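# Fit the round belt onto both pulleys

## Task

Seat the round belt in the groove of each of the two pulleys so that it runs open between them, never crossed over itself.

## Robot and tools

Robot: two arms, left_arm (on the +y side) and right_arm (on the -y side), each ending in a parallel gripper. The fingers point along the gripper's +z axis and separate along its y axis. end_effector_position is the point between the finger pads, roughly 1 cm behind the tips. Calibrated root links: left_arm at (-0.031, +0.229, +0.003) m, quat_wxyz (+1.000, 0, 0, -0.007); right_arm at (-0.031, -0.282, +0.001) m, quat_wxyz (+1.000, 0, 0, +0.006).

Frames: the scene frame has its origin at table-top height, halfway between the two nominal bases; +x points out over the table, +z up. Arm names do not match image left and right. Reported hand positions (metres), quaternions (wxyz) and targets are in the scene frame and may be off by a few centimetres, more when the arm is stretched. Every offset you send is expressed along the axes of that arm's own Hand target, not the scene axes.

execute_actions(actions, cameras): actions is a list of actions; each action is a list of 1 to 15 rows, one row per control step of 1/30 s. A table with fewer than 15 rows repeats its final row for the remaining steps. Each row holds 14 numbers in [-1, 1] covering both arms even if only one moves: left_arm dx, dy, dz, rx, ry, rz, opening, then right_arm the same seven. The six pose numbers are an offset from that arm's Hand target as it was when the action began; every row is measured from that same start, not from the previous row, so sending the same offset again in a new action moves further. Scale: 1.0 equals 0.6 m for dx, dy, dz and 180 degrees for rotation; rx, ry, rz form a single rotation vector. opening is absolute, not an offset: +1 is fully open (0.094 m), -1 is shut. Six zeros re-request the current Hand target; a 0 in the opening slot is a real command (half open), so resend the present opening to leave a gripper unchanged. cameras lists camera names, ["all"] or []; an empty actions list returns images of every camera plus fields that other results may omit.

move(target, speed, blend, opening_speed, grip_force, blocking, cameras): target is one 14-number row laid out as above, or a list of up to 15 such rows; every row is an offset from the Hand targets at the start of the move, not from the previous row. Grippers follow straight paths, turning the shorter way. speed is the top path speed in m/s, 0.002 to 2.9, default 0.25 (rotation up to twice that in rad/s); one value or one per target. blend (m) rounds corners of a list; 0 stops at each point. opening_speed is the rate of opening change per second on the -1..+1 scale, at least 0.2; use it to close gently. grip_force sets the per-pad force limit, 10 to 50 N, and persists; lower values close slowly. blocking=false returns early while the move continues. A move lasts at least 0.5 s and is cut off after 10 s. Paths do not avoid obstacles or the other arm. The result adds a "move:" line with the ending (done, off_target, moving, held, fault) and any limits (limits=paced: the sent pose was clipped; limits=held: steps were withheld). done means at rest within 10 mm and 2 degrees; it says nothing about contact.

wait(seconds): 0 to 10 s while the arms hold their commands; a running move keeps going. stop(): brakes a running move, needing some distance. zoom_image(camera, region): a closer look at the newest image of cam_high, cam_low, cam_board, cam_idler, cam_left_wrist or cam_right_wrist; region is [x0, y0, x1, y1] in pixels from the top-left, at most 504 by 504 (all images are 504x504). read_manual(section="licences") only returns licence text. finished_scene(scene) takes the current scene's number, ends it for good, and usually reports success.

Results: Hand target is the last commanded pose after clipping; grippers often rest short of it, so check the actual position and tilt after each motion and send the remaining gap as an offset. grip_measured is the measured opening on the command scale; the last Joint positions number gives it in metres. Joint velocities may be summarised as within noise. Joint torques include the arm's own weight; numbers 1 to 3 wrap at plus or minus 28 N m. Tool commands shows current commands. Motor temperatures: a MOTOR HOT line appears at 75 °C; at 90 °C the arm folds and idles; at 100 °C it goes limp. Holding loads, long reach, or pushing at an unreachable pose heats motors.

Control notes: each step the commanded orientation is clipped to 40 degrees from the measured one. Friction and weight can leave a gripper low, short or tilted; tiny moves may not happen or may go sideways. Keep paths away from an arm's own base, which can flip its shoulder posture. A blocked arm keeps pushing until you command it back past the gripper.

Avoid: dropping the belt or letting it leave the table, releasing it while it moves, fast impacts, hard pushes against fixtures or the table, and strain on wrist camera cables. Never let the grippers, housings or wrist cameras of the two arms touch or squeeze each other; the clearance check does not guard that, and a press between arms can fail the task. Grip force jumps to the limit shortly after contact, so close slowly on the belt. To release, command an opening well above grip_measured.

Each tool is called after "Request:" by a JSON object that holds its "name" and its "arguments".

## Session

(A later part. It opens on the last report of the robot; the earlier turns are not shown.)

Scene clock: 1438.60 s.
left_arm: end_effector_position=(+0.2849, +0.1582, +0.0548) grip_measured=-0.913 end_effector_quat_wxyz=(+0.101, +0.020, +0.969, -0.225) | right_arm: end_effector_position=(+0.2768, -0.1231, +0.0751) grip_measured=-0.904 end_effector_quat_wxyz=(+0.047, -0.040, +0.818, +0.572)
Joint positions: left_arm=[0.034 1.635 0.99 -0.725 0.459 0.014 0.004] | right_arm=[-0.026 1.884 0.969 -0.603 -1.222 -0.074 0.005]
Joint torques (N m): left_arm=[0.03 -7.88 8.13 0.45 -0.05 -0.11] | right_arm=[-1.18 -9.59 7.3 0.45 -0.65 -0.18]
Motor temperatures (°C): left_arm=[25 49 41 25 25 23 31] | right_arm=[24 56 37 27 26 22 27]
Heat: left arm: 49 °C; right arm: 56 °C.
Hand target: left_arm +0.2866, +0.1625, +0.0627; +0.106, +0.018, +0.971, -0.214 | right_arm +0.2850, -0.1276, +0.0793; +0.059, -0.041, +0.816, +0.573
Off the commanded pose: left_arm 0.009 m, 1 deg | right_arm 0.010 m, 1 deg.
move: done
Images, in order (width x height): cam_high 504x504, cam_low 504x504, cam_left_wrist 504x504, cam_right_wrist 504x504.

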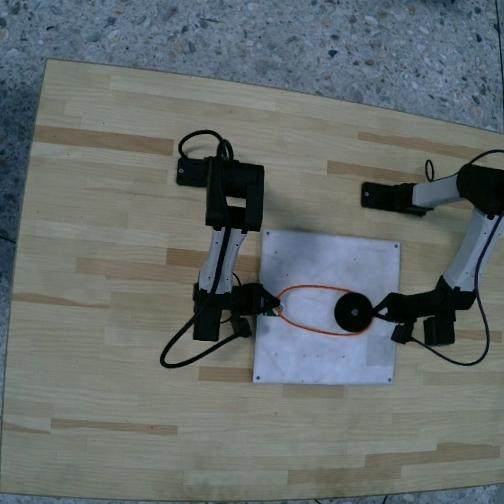

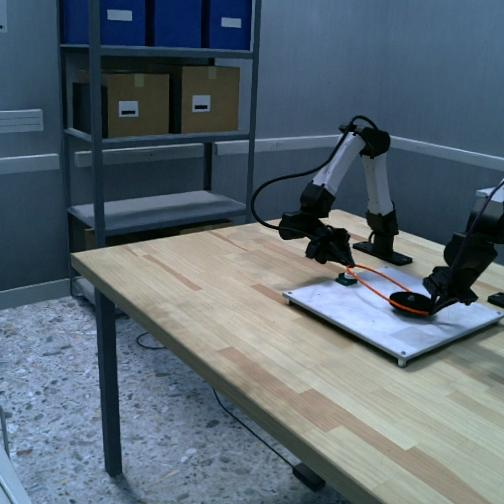

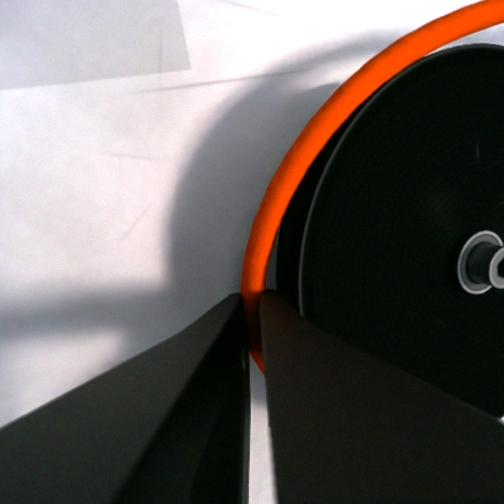

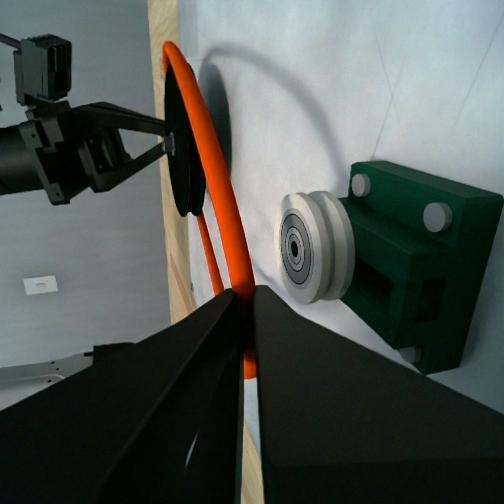

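Request:
{"name": "move", "arguments": {"target": [-0.0017,-0.0035,-0.0074,0,0,0,-0.96,0,0,0,0,0,0,-0.96], "speed": 0.04, "cameras": ["cam_low","cam_right_wrist"]}}

Request:
{"name": "zoom_image", "arguments": {"camera": "cam_right_wrist", "region": [140, 30, 240, 240]}}

Request:
{"name": "zoom_image", "arguments": {"camera": "cam_low", "region": [380, 270, 450, 330]}}

Scene clock: 1448.37 s.
left_arm: end_effector_position=(+0.2847, +0.1580, +0.0578) grip_measured=-0.913 end_effector_quat_wxyz=(+0.098, +0.019, +0.969, -0.225) | right_arm: end_effector_position=(+0.2767, -0.1231, +0.0751) grip_measured=-0.904 end_effector_quat_wxyz=(+0.047, -0.040, +0.818, +0.572)
Joint positions: left_arm=[0.034 1.635 1.005 -0.746 0.46 0.014 0.004] | right_arm=[-0.026 1.884 0.969 -0.603 -1.222 -0.074 0.005]
Joint torques (N m): left_arm=[0.03 -8.36 8.14 0.45 -0.02 -0.11] | right_arm=[-1.17 -9.83 7.32 0.42 -0.62 -0.2]
Motor temperatures (°C): left_arm=[25 50 42 25 25 23 31] | right_arm=[24 55 37 27 26 22 27]
Heat: left arm: 50 °C; right arm: 55 °C.
Hand target: left_arm +0.2866, +0.1624, +0.0678; +0.106, +0.018, +0.971, -0.214 | right_arm +0.2850, -0.1276, +0.0792; +0.059, -0.041, +0.816, +0.573
Off the commanded pose: left_arm 0.011 m, 2 deg | right_arm 0.010 m, 1 deg.
move: off_target (left_arm)
Images, in order (width x height): cam_low 504x504, cam_right_wrist 504x504.

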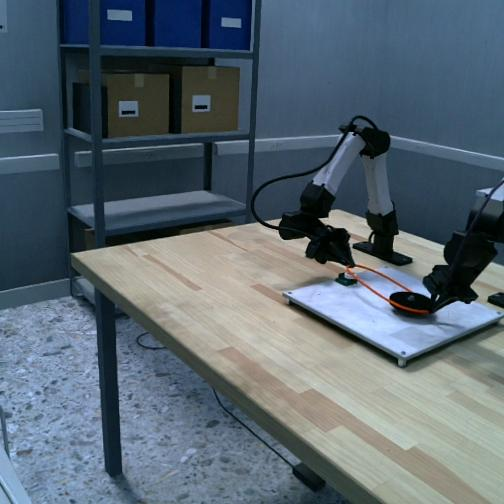

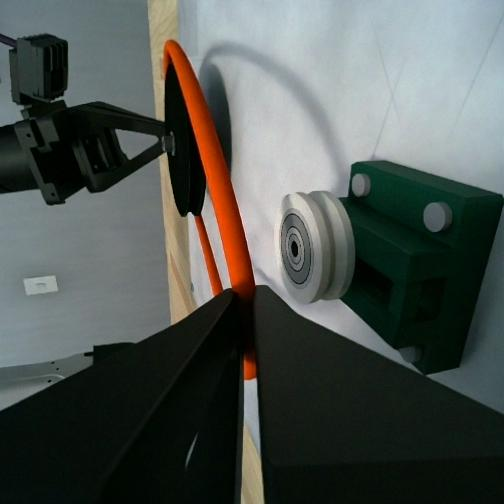

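Scaled by 2.400 from the camera's 504x504 image, which has a finer 720x720 frame.

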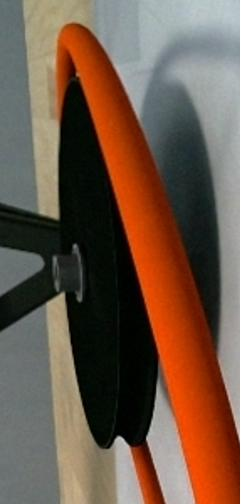

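Scaled by 7.200 from the camera's 504x504 image, which has a finer 720x720 frame.

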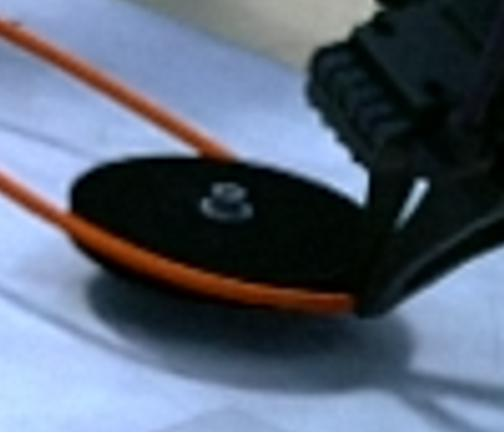

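Request:
{"name": "move", "arguments": {"target": [0,0,0,0,0,0,-0.84,0,0,0,0,0,0,-0.96], "opening_speed": 0.5, "cameras": ["cam_low","cam_right_wrist","cam_left_wrist"]}}

Request:
{"name": "zoom_image", "arguments": {"camera": "cam_right_wrist", "region": [140, 30, 240, 240]}}

Request:
{"name": "zoom_image", "arguments": {"camera": "cam_low", "region": [380, 270, 450, 330]}}

Scene clock: 1464.17 s.
left_arm: end_effector_position=(+0.2809, +0.1595, +0.0563) grip_measured=-0.842 end_effector_quat_wxyz=(+0.090, +0.017, +0.971, -0.221) | right_arm: end_effector_position=(+0.2778, -0.1258, +0.0750) grip_measured=-0.904 end_effector_quat_wxyz=(+0.049, -0.035, +0.818, +0.572)
Joint positions: left_arm=[0.034 1.635 1.005 -0.764 0.45 0.014 0.007] | right_arm=[-0.034 1.884 0.969 -0.605 -1.222 -0.074 0.005]
Joint torques (N m): left_arm=[-0.02 -8.42 8.21 0.59 0.07 -0.11] | right_arm=[-0.43 -9.61 7.15 0.47 -0.64 -0.2]
Motor temperatures (°C): left_arm=[25 52 42 25 25 23 31] | right_arm=[24 55 37 27 27 22 27]
Heat: left arm: 52 °C; right arm: 55 °C.
Hand target: left_arm +0.2866, +0.1624, +0.0678; +0.106, +0.018, +0.971, -0.214 | right_arm +0.2850, -0.1275, +0.0792; +0.059, -0.042, +0.816, +0.573
Off the commanded pose: left_arm 0.013 m, 2 deg | right_arm 0.009 m, 1 deg.
move: off_target (left_arm)
Images, in order (width x height): cam_low 504x504, cam_left_wrist 504x504, cam_right_wrist 504x504.

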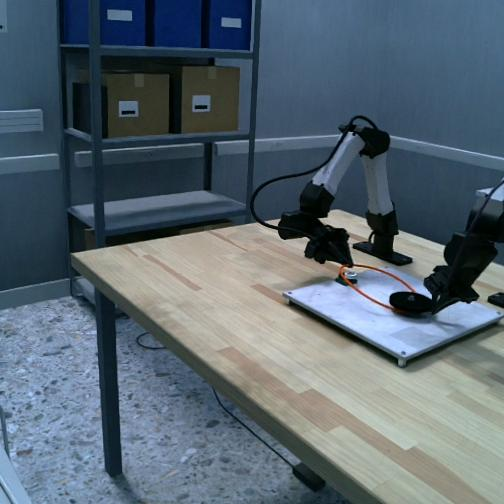

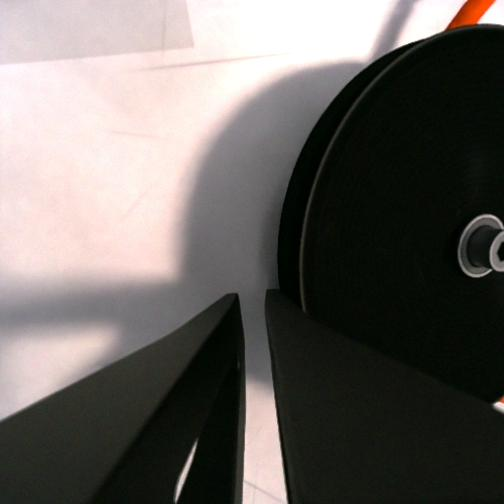

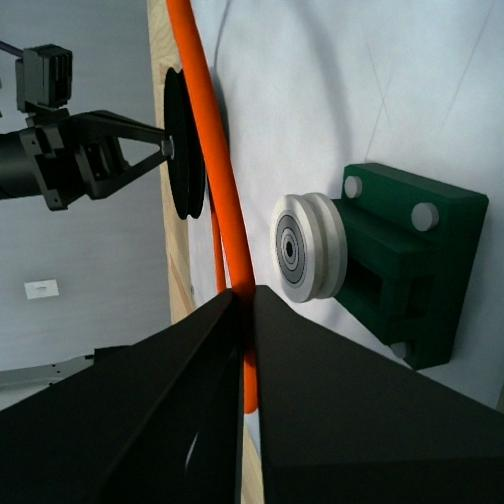

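Scaled by 2.400 from the camera's 504x504 image, which has a finer 720x720 frame.

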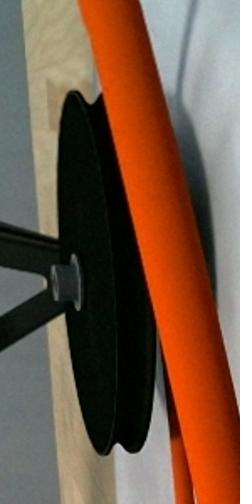

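Scaled by 7.200 from the camera's 504x504 image, which has a finer 720x720 frame.

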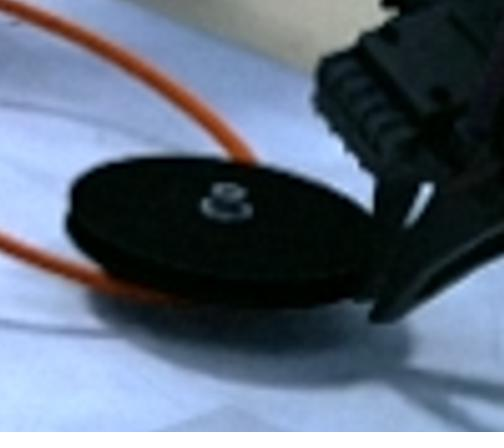

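Request:
{"name": "wait", "arguments": {"seconds": 0.1, "cameras": ["cam_board","cam_idler","cam_high"]}}

Request:
{"name": "zoom_image", "arguments": {"camera": "cam_board", "region": [304, 140, 504, 380]}}

Request:
{"name": "zoom_image", "arguments": {"camera": "cam_idler", "region": [0, 0, 504, 504]}}

Scene clock: 1472.33 s.
left_arm: end_effector_position=(+0.2808, +0.1595, +0.0563) grip_measured=-0.842 end_effector_quat_wxyz=(+0.089, +0.017, +0.971, -0.221) | right_arm: end_effector_position=(+0.2778, -0.1258, +0.0750) grip_measured=-0.904 end_effector_quat_wxyz=(+0.049, -0.035, +0.818, +0.572)
Joint positions: left_arm=[0.034 1.635 1.005 -0.764 0.45 0.014 0.007] | right_arm=[-0.034 1.884 0.969 -0.605 -1.222 -0.074 0.005]
Joint torques (N m): left_arm=[-0.02 -8.34 8.16 0.56 0.04 -0.11] | right_arm=[-0.38 -9.74 7.28 0.44 -0.63 -0.22]
Heat: left arm: 53 °C; right arm: 54 °C.
Hand target: left_arm +0.2866, +0.1624, +0.0678; +0.106, +0.018, +0.971, -0.214 | right_arm +0.2850, -0.1275, +0.0792; +0.059, -0.042, +0.816, +0.573
Tool commands: left_gripper/opening=-0.84 right_gripper/opening=-0.96
Off the commanded pose: left_arm 0.013 m, 2 deg | right_arm 0.009 m, 1 deg.
wait: 0.10 s; at rest from the start
Images, in order (width x height): cam_high 504x504, cam_board 504x504, cam_idler 504x504.

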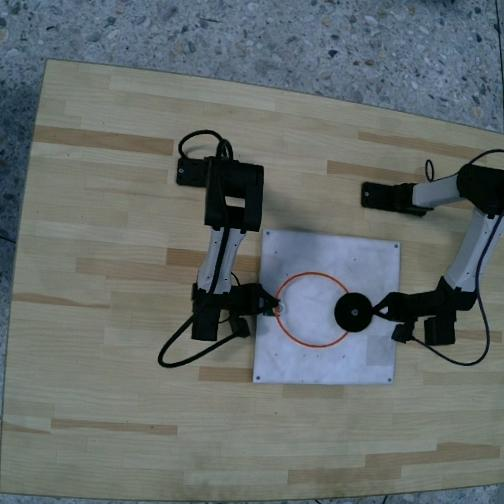

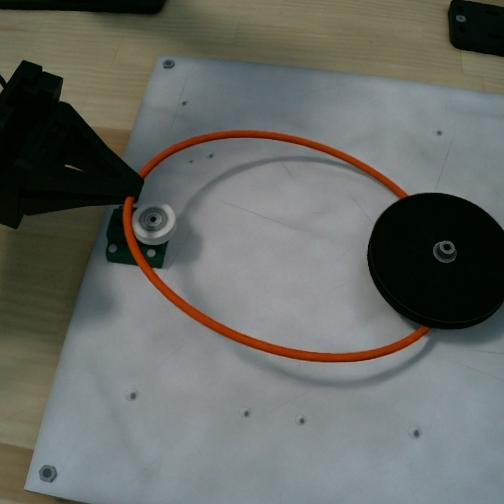

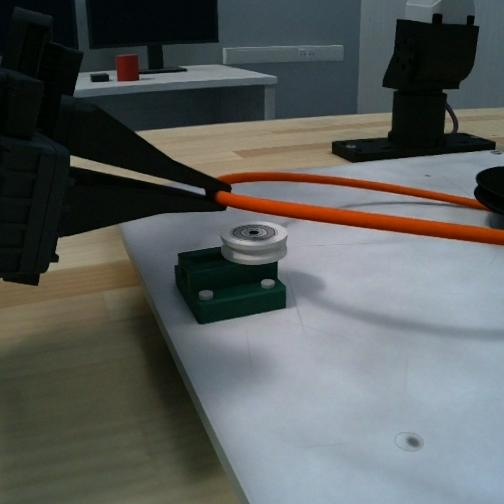

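Scaled by 2.100 from the camera's 504x504 image, which has a finer 720x720 frame.

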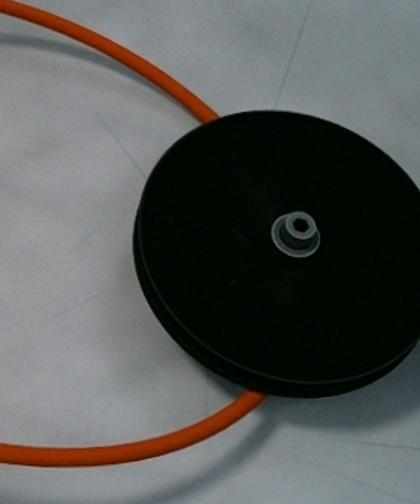

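Scaled by 1.000.

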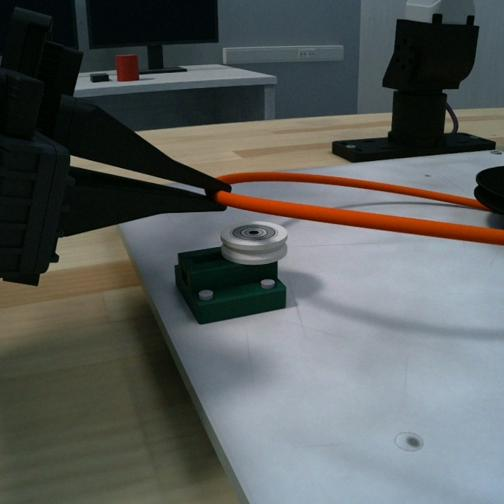

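Request:
{"name": "move", "arguments": {"target": [0,0,-0.1,0,0,0,-0.5,0,0,0,0,0,0,-0.96], "speed": 0.07}}

Request:
{"name": "move", "arguments": {"target": [0,0,0,0,0,0,-0.5,0,0.0445,0.122,0,0,0,-0.96], "speed": 0.05, "cameras": ["cam_high","cam_low","cam_board","cam_left_wrist","cam_right_wrist"]}}

Request:
{"name": "zoom_image", "arguments": {"camera": "cam_low", "region": [350, 220, 500, 350]}}

Scene clock: 1491.47 s.
left_arm: end_effector_position=(+0.2713, +0.1877, +0.1080) grip_measured=-0.502 end_effector_quat_wxyz=(+0.088, +0.010, +0.973, -0.211) | right_arm: end_effector_position=(+0.2778, -0.1258, +0.0750) grip_measured=-0.904 end_effector_quat_wxyz=(+0.049, -0.035, +0.818, +0.572)
Joint positions: left_arm=[0.125 1.558 1.146 -1.025 0.443 0.101 0.023] | right_arm=[-0.034 1.884 0.969 -0.605 -1.222 -0.074 0.005]
Joint torques (N m): left_arm=[0.23 -7.84 8.57 0.49 0.3 0.05] | right_arm=[-0.32 -9.46 7.2 0.42 -0.68 -0.19]
Heat: left arm: 54 °C; right arm: 54 °C.
Hand target: left_arm +0.2747, +0.1876, +0.1210; +0.106, +0.018, +0.971, -0.214 | right_arm +0.2850, -0.1275, +0.0792; +0.059, -0.042, +0.816, +0.573
Off the commanded pose: left_arm 0.013 m, 2 deg | right_arm 0.009 m, 1 deg.
move: off_target (left_arm)

Scene clock: 1493.83 s.
left_arm: end_effector_position=(+0.2711, +0.1877, +0.1079) grip_measured=-0.502 end_effector_quat_wxyz=(+0.088, +0.010, +0.973, -0.211) | right_arm: end_effector_position=(+0.2835, -0.0510, +0.0707) grip_measured=-0.904 end_effector_quat_wxyz=(+0.041, -0.031, +0.818, +0.573)
Joint positions: left_arm=[0.125 1.558 1.146 -1.026 0.443 0.101 0.023] | right_arm=[0.204 1.858 0.841 0.044 -1.146 0.532 0.005]
Joint torques (N m): left_arm=[0.18 -7.79 8.59 0.48 0.29 0.04] | right_arm=[0.54 -13.27 4.44 1.37 -0.41 -0.09]
Heat: left arm: 54 °C; right arm: 54 °C.
Hand target: left_arm +0.2746, +0.1876, +0.1210; +0.106, +0.018, +0.971, -0.214 | right_arm +0.2850, -0.0497, +0.0795; +0.059, -0.041, +0.816, +0.573
Off the commanded pose: left_arm 0.014 m, 2 deg | right_arm 0.009 m, 2 deg.
move: off_target (left_arm)
Images, in order (width x height): cam_high 504x504, cam_low 504x504, cam_board 504x504, cam_left_wrist 504x504, cam_right_wrist 504x504.

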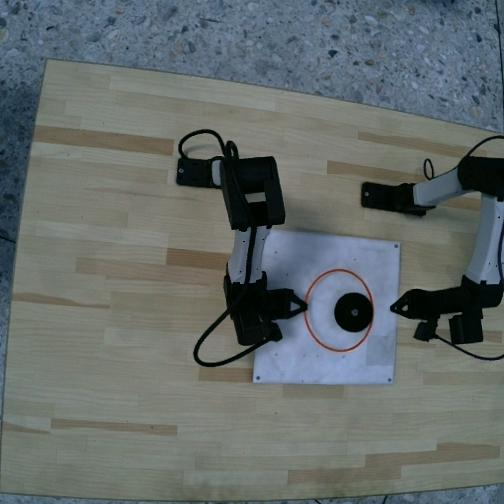

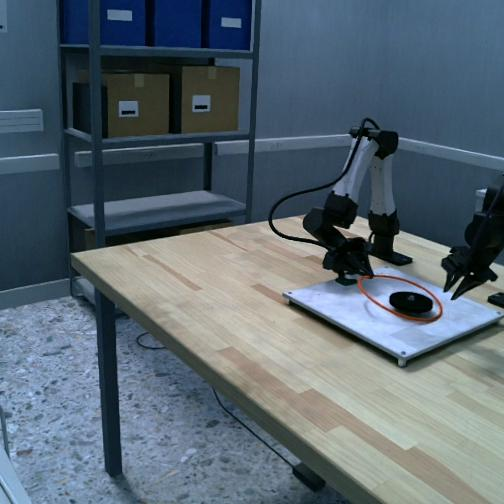

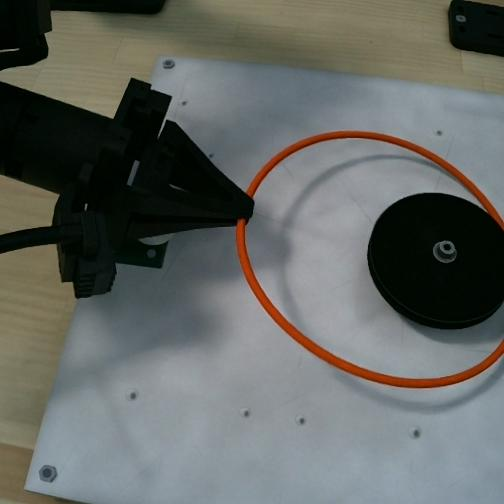

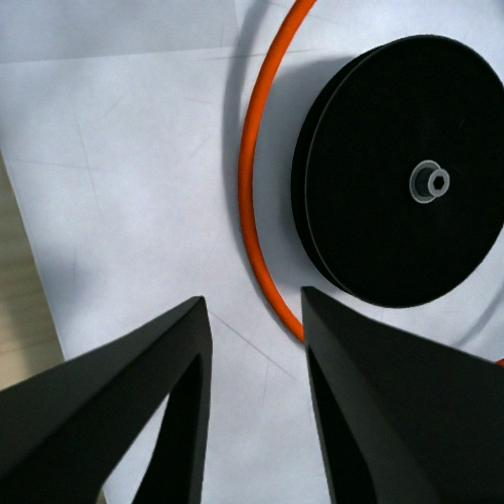

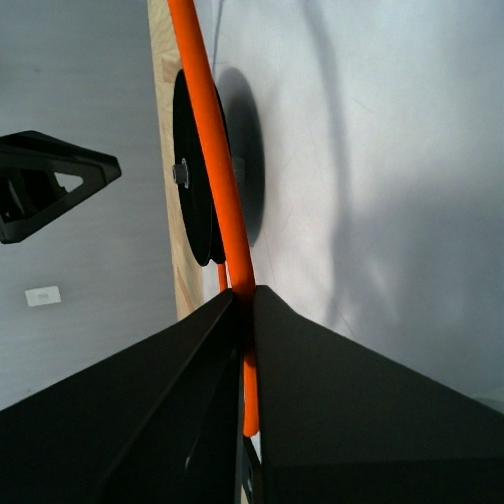

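Scaled by 3.360 from the camera's 504x504 image, which has a finer 720x720 frame.

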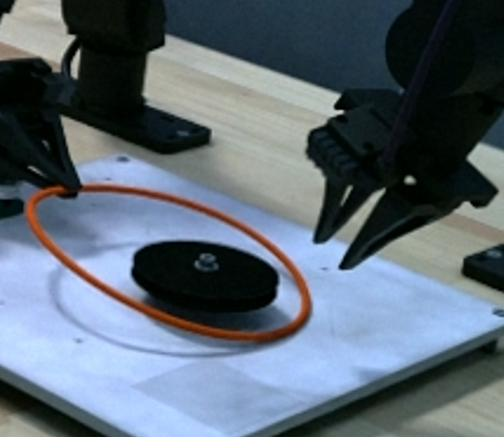

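Request:
{"name": "move", "arguments": {"target": [0,0,0,0,0,0,-0.5,-0.0198,0.032,0.0503,0,0,0,-0.96], "speed": 0.05, "cameras": ["cam_high","cam_low","cam_board","cam_left_wrist","cam_right_wrist"]}}

Request:
{"name": "zoom_image", "arguments": {"camera": "cam_low", "region": [350, 220, 500, 350]}}

Scene clock: 1510.10 s.
left_arm: end_effector_position=(+0.2711, +0.1877, +0.1079) grip_measured=-0.502 end_effector_quat_wxyz=(+0.088, +0.010, +0.973, -0.211) | right_arm: end_effector_position=(+0.2856, -0.0187, +0.0792) grip_measured=-0.904 end_effector_quat_wxyz=(+0.038, -0.031, +0.820, +0.570)
Joint positions: left_arm=[0.125 1.558 1.146 -1.026 0.443 0.101 0.023] | right_arm=[0.3 1.858 0.859 0.165 -1.084 0.694 0.005]
Joint torques (N m): left_arm=[0.2 -7.8 8.62 0.48 0.29 0.05] | right_arm=[0.27 -10.85 7.9 1.57 -0.3 -0.06]
Motor temperatures (°C): left_arm=[25 53 43 24 25 23 29] | right_arm=[24 58 37 29 26 22 27]
Heat: left arm: 53 °C; right arm: 58 °C.
Hand target: left_arm +0.2746, +0.1876, +0.1210; +0.106, +0.018, +0.971, -0.214 | right_arm +0.2956, -0.0148, +0.0889; +0.059, -0.042, +0.816, +0.573
Off the commanded pose: left_arm 0.014 m, 2 deg | right_arm 0.014 m, 3 deg.
move: off_target (left_arm, right_arm)
Images, in order (width x height): cam_high 504x504, cam_low 504x504, cam_board 504x504, cam_left_wrist 504x504, cam_right_wrist 504x504.

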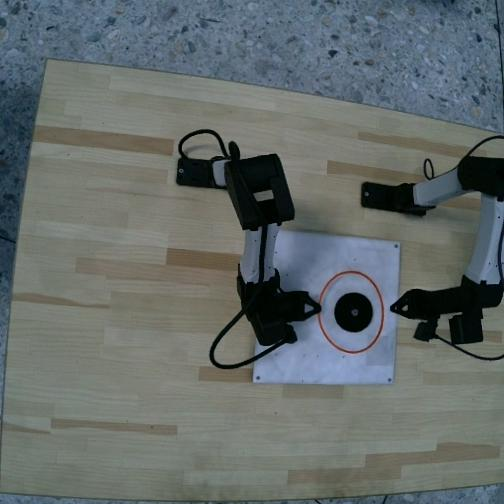

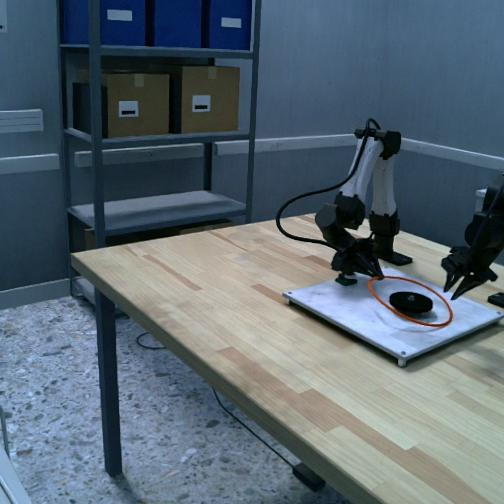

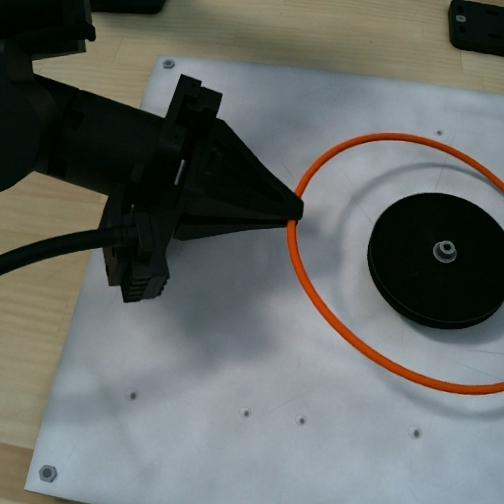

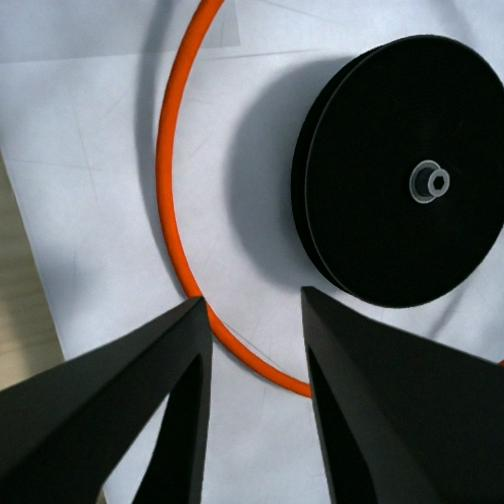

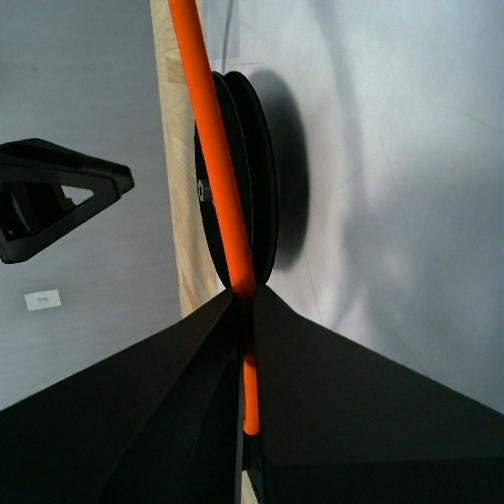

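Scaled by 3.360 from the camera's 504x504 image, which has a finer 720x720 frame.

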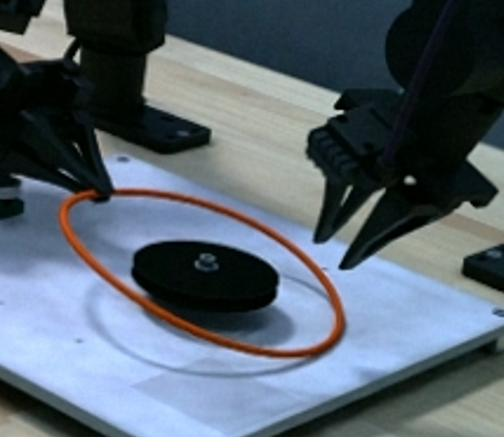

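Request:
{"name": "move", "arguments": {"target": [-0.0077,0.03,0.0743,0,0,0,-0.5,0,0,0,0,0,0,-0.96], "speed": 0.06, "cameras": ["cam_low","cam_left_wrist","cam_high"]}}

Request:
{"name": "zoom_image", "arguments": {"camera": "cam_low", "region": [390, 240, 480, 340]}}

Scene clock: 1526.17 s.
left_arm: end_effector_position=(+0.2865, +0.1881, +0.0780) grip_measured=-0.502 end_effector_quat_wxyz=(+0.103, +0.016, +0.972, -0.209) | right_arm: end_effector_position=(+0.2857, -0.0187, +0.0792) grip_measured=-0.904 end_effector_quat_wxyz=(+0.038, -0.030, +0.820, +0.570)
Joint positions: left_arm=[0.121 1.617 1.08 -0.868 0.443 0.101 0.023] | right_arm=[0.3 1.858 0.859 0.166 -1.084 0.694 0.005]
Joint torques (N m): left_arm=[-0.75 -5.5 5.94 0.86 0.26 -0.11] | right_arm=[0.32 -10.88 8.01 1.54 -0.29 -0.04]
Motor temperatures (°C): left_arm=[25 52 44 24 25 23 29] | right_arm=[24 57 37 31 26 22 27]
Heat: left arm: 52 °C; right arm: 57 °C.
Hand target: left_arm +0.2895, +0.1853, +0.0751; +0.106, +0.018, +0.971, -0.214 | right_arm +0.2956, -0.0148, +0.0888; +0.059, -0.041, +0.816, +0.573
Off the commanded pose: left_arm 0.005 m, 1 deg | right_arm 0.014 m, 3 deg.
move: off_target (right_arm)
Images, in order (width x height): cam_high 504x504, cam_low 504x504, cam_left_wrist 504x504.

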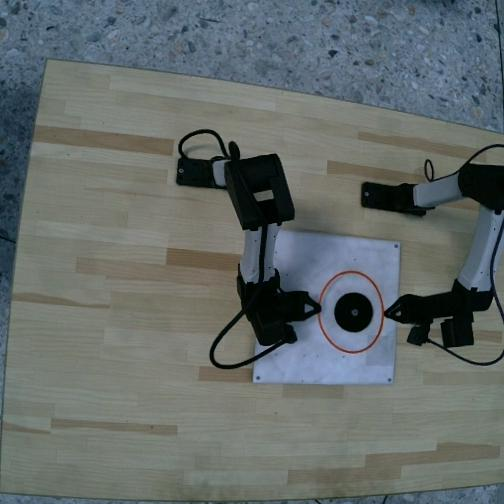

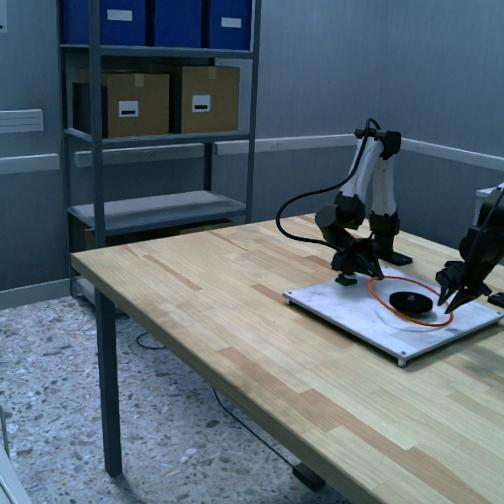

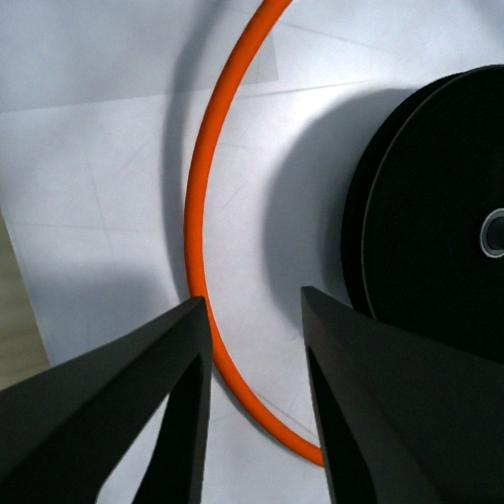

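Scaled by 5.040 from the camera's 504x504 image, which has a finer 720x720 frame.

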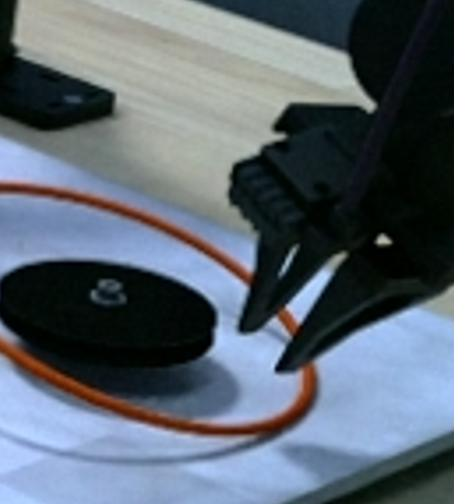

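Request:
{"name": "move", "arguments": {"target": [[-0.0098,0.0145,-0.0046,0,0,0,-0.5,0,0,0,0,0,0,-0.96],[0,0.0345,0.0383,0,0,0,-0.5,0,0,0,0,0,0,-0.96]], "speed": 0.05, "cameras": ["cam_low","cam_left_wrist","cam_high"]}}

Request:
{"name": "zoom_image", "arguments": {"camera": "cam_low", "region": [390, 240, 480, 340]}}

Scene clock: 1540.03 s.
left_arm: end_effector_position=(+0.2926, +0.1944, +0.0493) grip_measured=-0.502 end_effector_quat_wxyz=(+0.101, +0.013, +0.972, -0.210) | right_arm: end_effector_position=(+0.2857, -0.0187, +0.0792) grip_measured=-0.904 end_effector_quat_wxyz=(+0.038, -0.030, +0.820, +0.570)
Joint positions: left_arm=[0.141 1.687 1.036 -0.767 0.446 0.118 0.023] | right_arm=[0.3 1.858 0.859 0.166 -1.084 0.694 0.005]
Joint torques (N m): left_arm=[0.23 -5.86 5.68 0.84 0.29 0.05] | right_arm=[0.51 -10.91 7.8 1.55 -0.28 -0.03]
Motor temperatures (°C): left_arm=[25 49 43 25 25 23 28] | right_arm=[24 57 38 32 26 22 27]
Heat: left arm: 49 °C; right arm: 57 °C.
Hand target: left_arm +0.2956, +0.1944, +0.0462; +0.106, +0.018, +0.971, -0.214 | right_arm +0.2956, -0.0148, +0.0888; +0.059, -0.041, +0.816, +0.573
Off the commanded pose: left_arm 0.004 m, 1 deg | right_arm 0.014 m, 3 deg.
move: off_target (right_arm)
Images, in order (width x height): cam_high 504x504, cam_low 504x504, cam_left_wrist 504x504.

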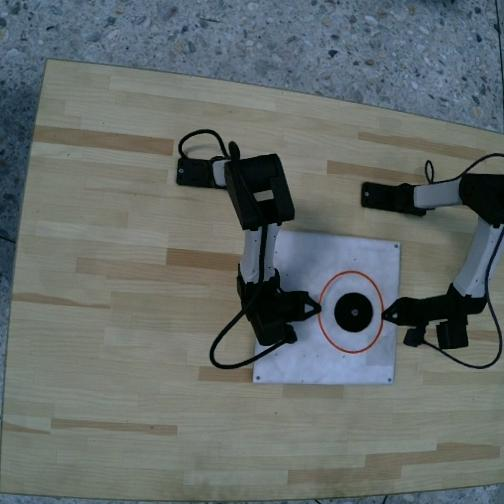

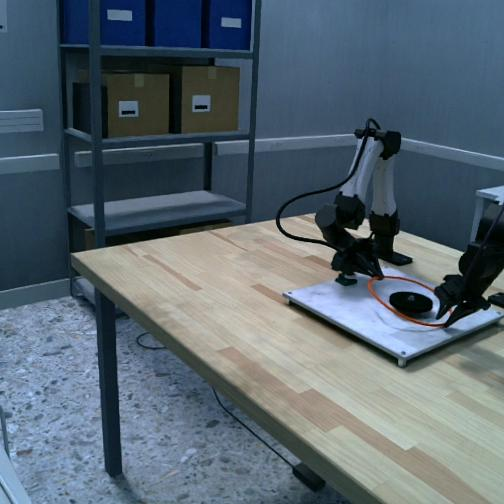

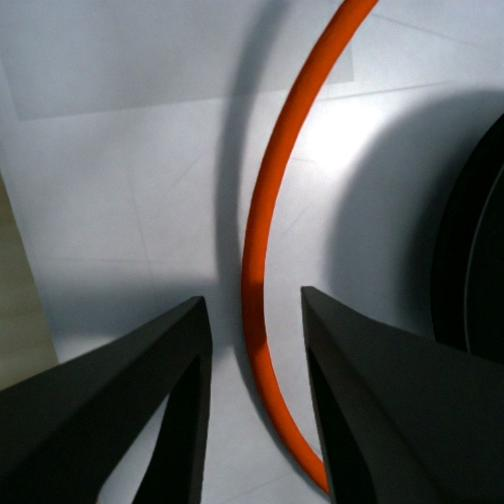

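Scaled by 5.040 from the camera's 504x504 image, which has a finer 720x720 frame.

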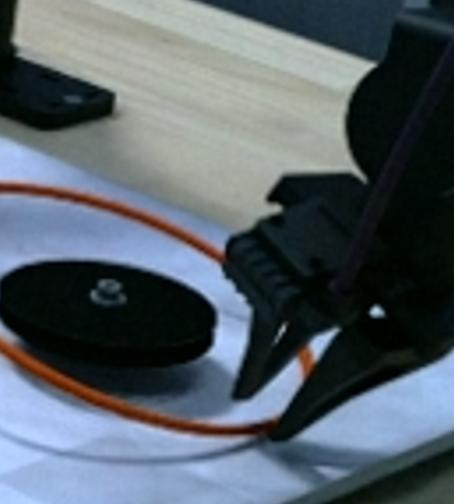

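Request:
{"name": "move", "arguments": {"target": [[0.001,0.002,0.0045,0,0,0,-0.5,0,0,0,0,0,0,-0.96],[0.001,0.002,0.0045,0,0,0,-0.96,0,0,0,0,0,0,-0.96]], "speed": 0.04, "opening_speed": 0.5, "cameras": ["cam_low","cam_left_wrist","cam_board"]}}

Request:
{"name": "zoom_image", "arguments": {"camera": "cam_low", "region": [390, 240, 480, 340]}}

Scene clock: 1551.27 s.
left_arm: end_effector_position=(+0.2934, +0.1945, +0.0480) grip_measured=-0.958 end_effector_quat_wxyz=(+0.104, +0.014, +0.972, -0.209) | right_arm: end_effector_position=(+0.2858, -0.0187, +0.0793) grip_measured=-0.904 end_effector_quat_wxyz=(+0.039, -0.030, +0.820, +0.570)
Joint positions: left_arm=[0.141 1.687 1.03 -0.755 0.446 0.118 0.002] | right_arm=[0.3 1.858 0.859 0.166 -1.084 0.694 0.005]
Joint torques (N m): left_arm=[0.12 -5.33 5.63 0.85 0.28 0.06] | right_arm=[0.4 -10.81 7.99 1.53 -0.3 -0.07]
Motor temperatures (°C): left_arm=[25 48 43 25 25 23 28] | right_arm=[24 57 38 32 26 22 27]
Heat: left arm: 48 °C; right arm: 57 °C.
Hand target: left_arm +0.2956, +0.1944, +0.0431; +0.106, +0.018, +0.971, -0.214 | right_arm +0.2956, -0.0148, +0.0889; +0.059, -0.042, +0.816, +0.573
Off the commanded pose: left_arm 0.005 m, 1 deg | right_arm 0.014 m, 3 deg.
move: off_target (right_arm)
Images, in order (width x height): cam_low 504x504, cam_board 504x504, cam_left_wrist 504x504.

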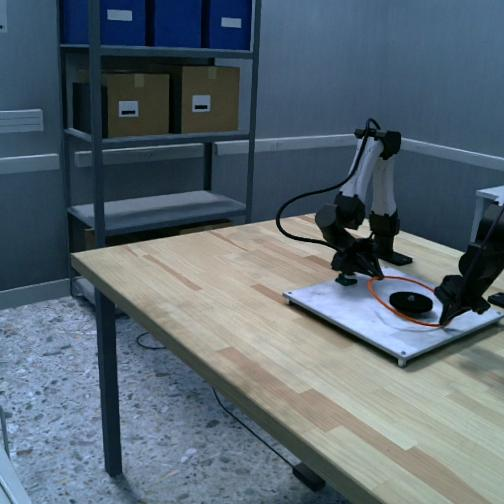

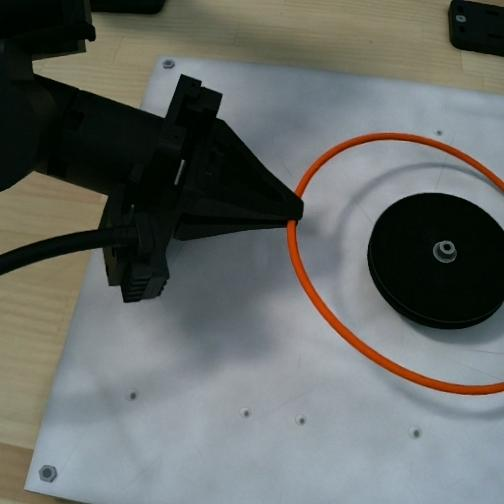

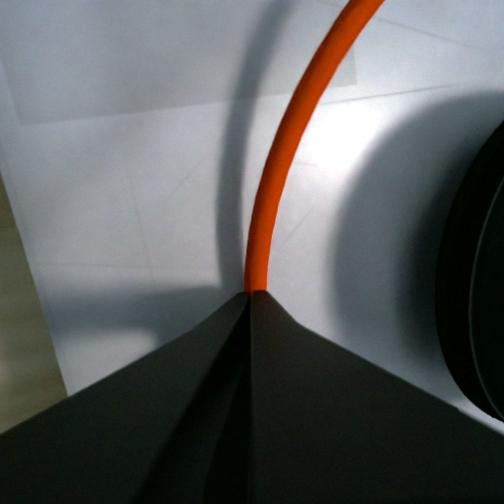

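Scaled by 5.040 from the camera's 504x504 image, which has a finer 720x720 frame.

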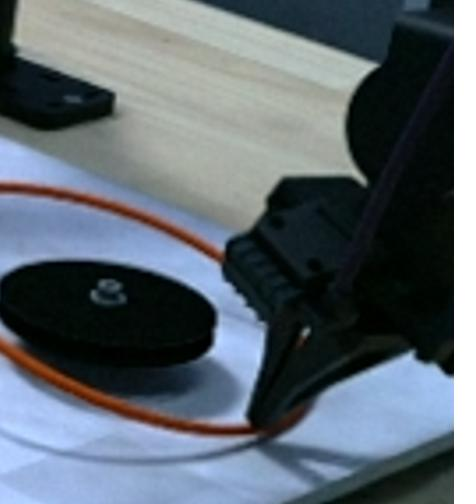

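Request:
{"name": "move", "arguments": {"target": [0,0,0,0,0,0,-0.5,0,0,0,0,0,0,-0.96], "opening_speed": 0.8}}

Request:
{"name": "move", "arguments": {"target": [0,0,-0.01,0,0,0,-0.5,0,0,0,-0.04,0,0,-0.96], "speed": 0.05, "cameras": ["cam_low","cam_left_wrist","cam_right_wrist"]}}

Request:
{"name": "zoom_image", "arguments": {"camera": "cam_low", "region": [390, 240, 480, 340]}}

Scene clock: 1576.57 s.
left_arm: end_effector_position=(+0.2935, +0.1945, +0.0480) grip_measured=-0.502 end_effector_quat_wxyz=(+0.104, +0.014, +0.972, -0.210) | right_arm: end_effector_position=(+0.2858, -0.0187, +0.0793) grip_measured=-0.904 end_effector_quat_wxyz=(+0.039, -0.030, +0.820, +0.570)
Joint positions: left_arm=[0.141 1.687 1.03 -0.754 0.446 0.118 0.023] | right_arm=[0.3 1.858 0.859 0.166 -1.084 0.694 0.005]
Joint torques (N m): left_arm=[0.21 -5.41 5.6 0.85 0.28 0.05] | right_arm=[0.42 -11 7.72 1.54 -0.26 -0.05]
Motor temperatures (°C): left_arm=[25 46 43 25 25 23 28] | right_arm=[24 57 39 33 26 22 27]
Heat: left arm: 46 °C; right arm: 57 °C.
Hand target: left_arm +0.2956, +0.1943, +0.0432; +0.106, +0.018, +0.971, -0.214 | right_arm +0.2956, -0.0148, +0.0889; +0.059, -0.042, +0.816, +0.573
Off the commanded pose: left_arm 0.005 m, 1 deg | right_arm 0.014 m, 3 deg.
move: off_target (right_arm)

Scene clock: 1578.50 s.
left_arm: end_effector_position=(+0.2937, +0.1968, +0.0481) grip_measured=-0.502 end_effector_quat_wxyz=(+0.106, +0.014, +0.972, -0.209) | right_arm: end_effector_position=(+0.2950, -0.0119, +0.0934) grip_measured=-0.904 end_effector_quat_wxyz=(+0.055, -0.049, +0.779, +0.623)
Joint positions: left_arm=[0.148 1.687 1.03 -0.754 0.447 0.127 0.023] | right_arm=[0.292 1.918 0.827 0.486 -1.178 0.852 0.005]
Joint torques (N m): left_arm=[0.29 -6.26 6.63 0.59 0.29 0.07] | right_arm=[-0.49 -9.89 4.38 1.62 -0.39 -0.1]
Motor temperatures (°C): left_arm=[25 46 43 25 25 23 28] | right_arm=[24 56 38 33 26 22 27]
Heat: left arm: 46 °C; right arm: 56 °C.
Hand target: left_arm +0.2944, +0.1969, +0.0485; +0.106, +0.018, +0.971, -0.214 | right_arm +0.2956, -0.0148, +0.0889; +0.056, -0.045, +0.779, +0.623
Off the commanded pose: left_arm 0.001 m, 1 deg | right_arm 0.005 m, 0 deg.
move: done
Images, in order (width x height): cam_low 504x504, cam_left_wrist 504x504, cam_right_wrist 504x504.

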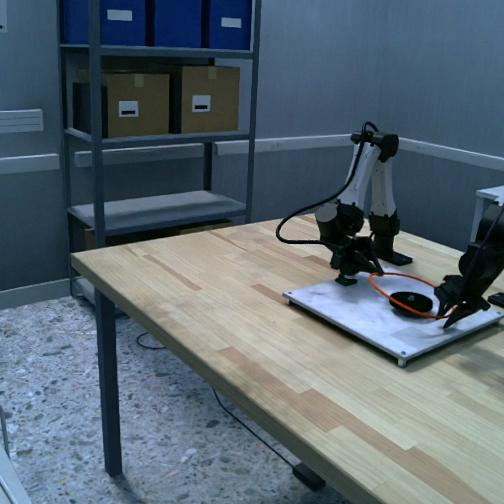

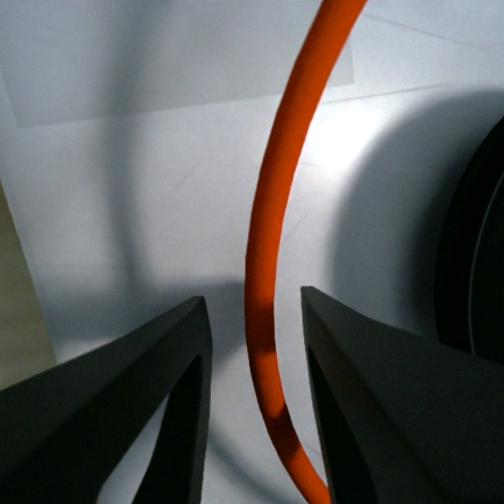

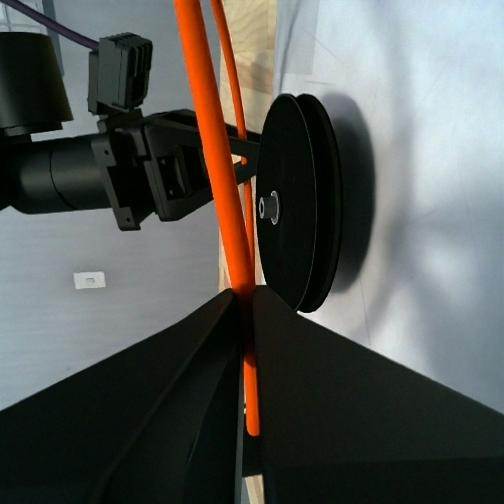

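Scaled by 5.040 from the camera's 504x504 image, which has a finer 720x720 frame.

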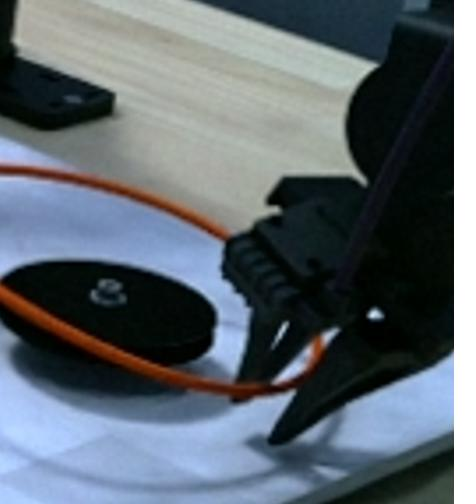

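Request:
{"name": "move", "arguments": {"target": [[0,0,-0.01,0,0,0,-0.5,0,0,0,0,0,0,-0.96],[0,0,-0.01,0,0,0,-0.96,0,0,0,0,0,0,-0.96]], "speed": 0.04, "opening_speed": 0.5, "cameras": ["cam_low","cam_left_wrist","cam_right_wrist"]}}

Request:
{"name": "zoom_image", "arguments": {"camera": "cam_low", "region": [390, 240, 480, 340]}}

Scene clock: 1591.30 s.
left_arm: end_effector_position=(+0.2895, +0.1985, +0.0477) grip_measured=-0.913 end_effector_quat_wxyz=(+0.098, +0.013, +0.972, -0.211) | right_arm: end_effector_position=(+0.2951, -0.0118, +0.0935) grip_measured=-0.904 end_effector_quat_wxyz=(+0.055, -0.049, +0.779, +0.623)
Joint positions: left_arm=[0.157 1.687 1.03 -0.775 0.451 0.137 0.004] | right_arm=[0.292 1.918 0.827 0.487 -1.178 0.852 0.005]
Joint torques (N m): left_arm=[0.34 -7.08 7.72 0.51 0.28 0.07] | right_arm=[-0.49 -9.66 4.23 1.62 -0.35 -0.1]
Motor temperatures (°C): left_arm=[25 47 43 25 25 23 28] | right_arm=[24 56 37 33 26 22 27]
Heat: left arm: 47 °C; right arm: 56 °C.
Hand target: left_arm +0.2932, +0.1993, +0.0538; +0.106, +0.018, +0.971, -0.214 | right_arm +0.2956, -0.0148, +0.0889; +0.056, -0.045, +0.779, +0.623
Off the commanded pose: left_arm 0.007 m, 1 deg | right_arm 0.005 m, 0 deg.
move: done
Images, in order (width x height): cam_low 504x504, cam_left_wrist 504x504, cam_right_wrist 504x504.

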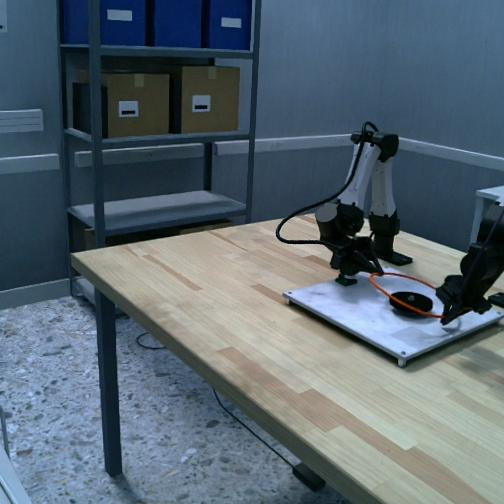

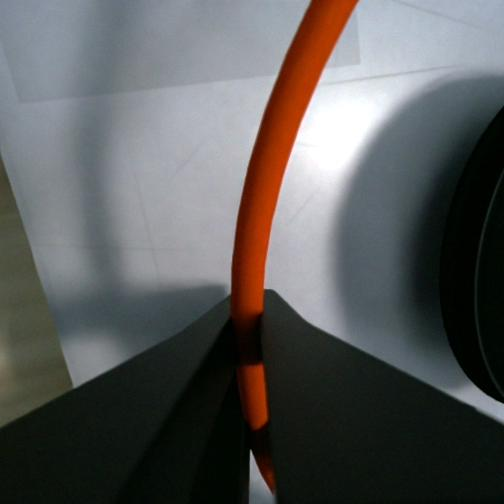

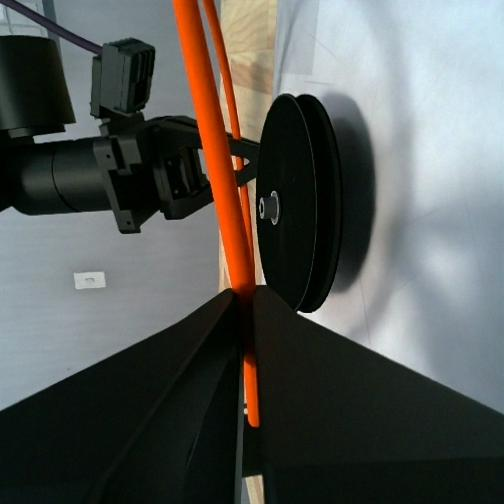

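Scaled by 5.040 from the camera's 504x504 image, which has a finer 720x720 frame.

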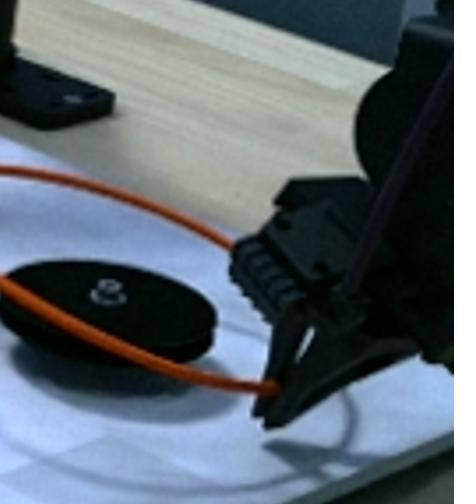

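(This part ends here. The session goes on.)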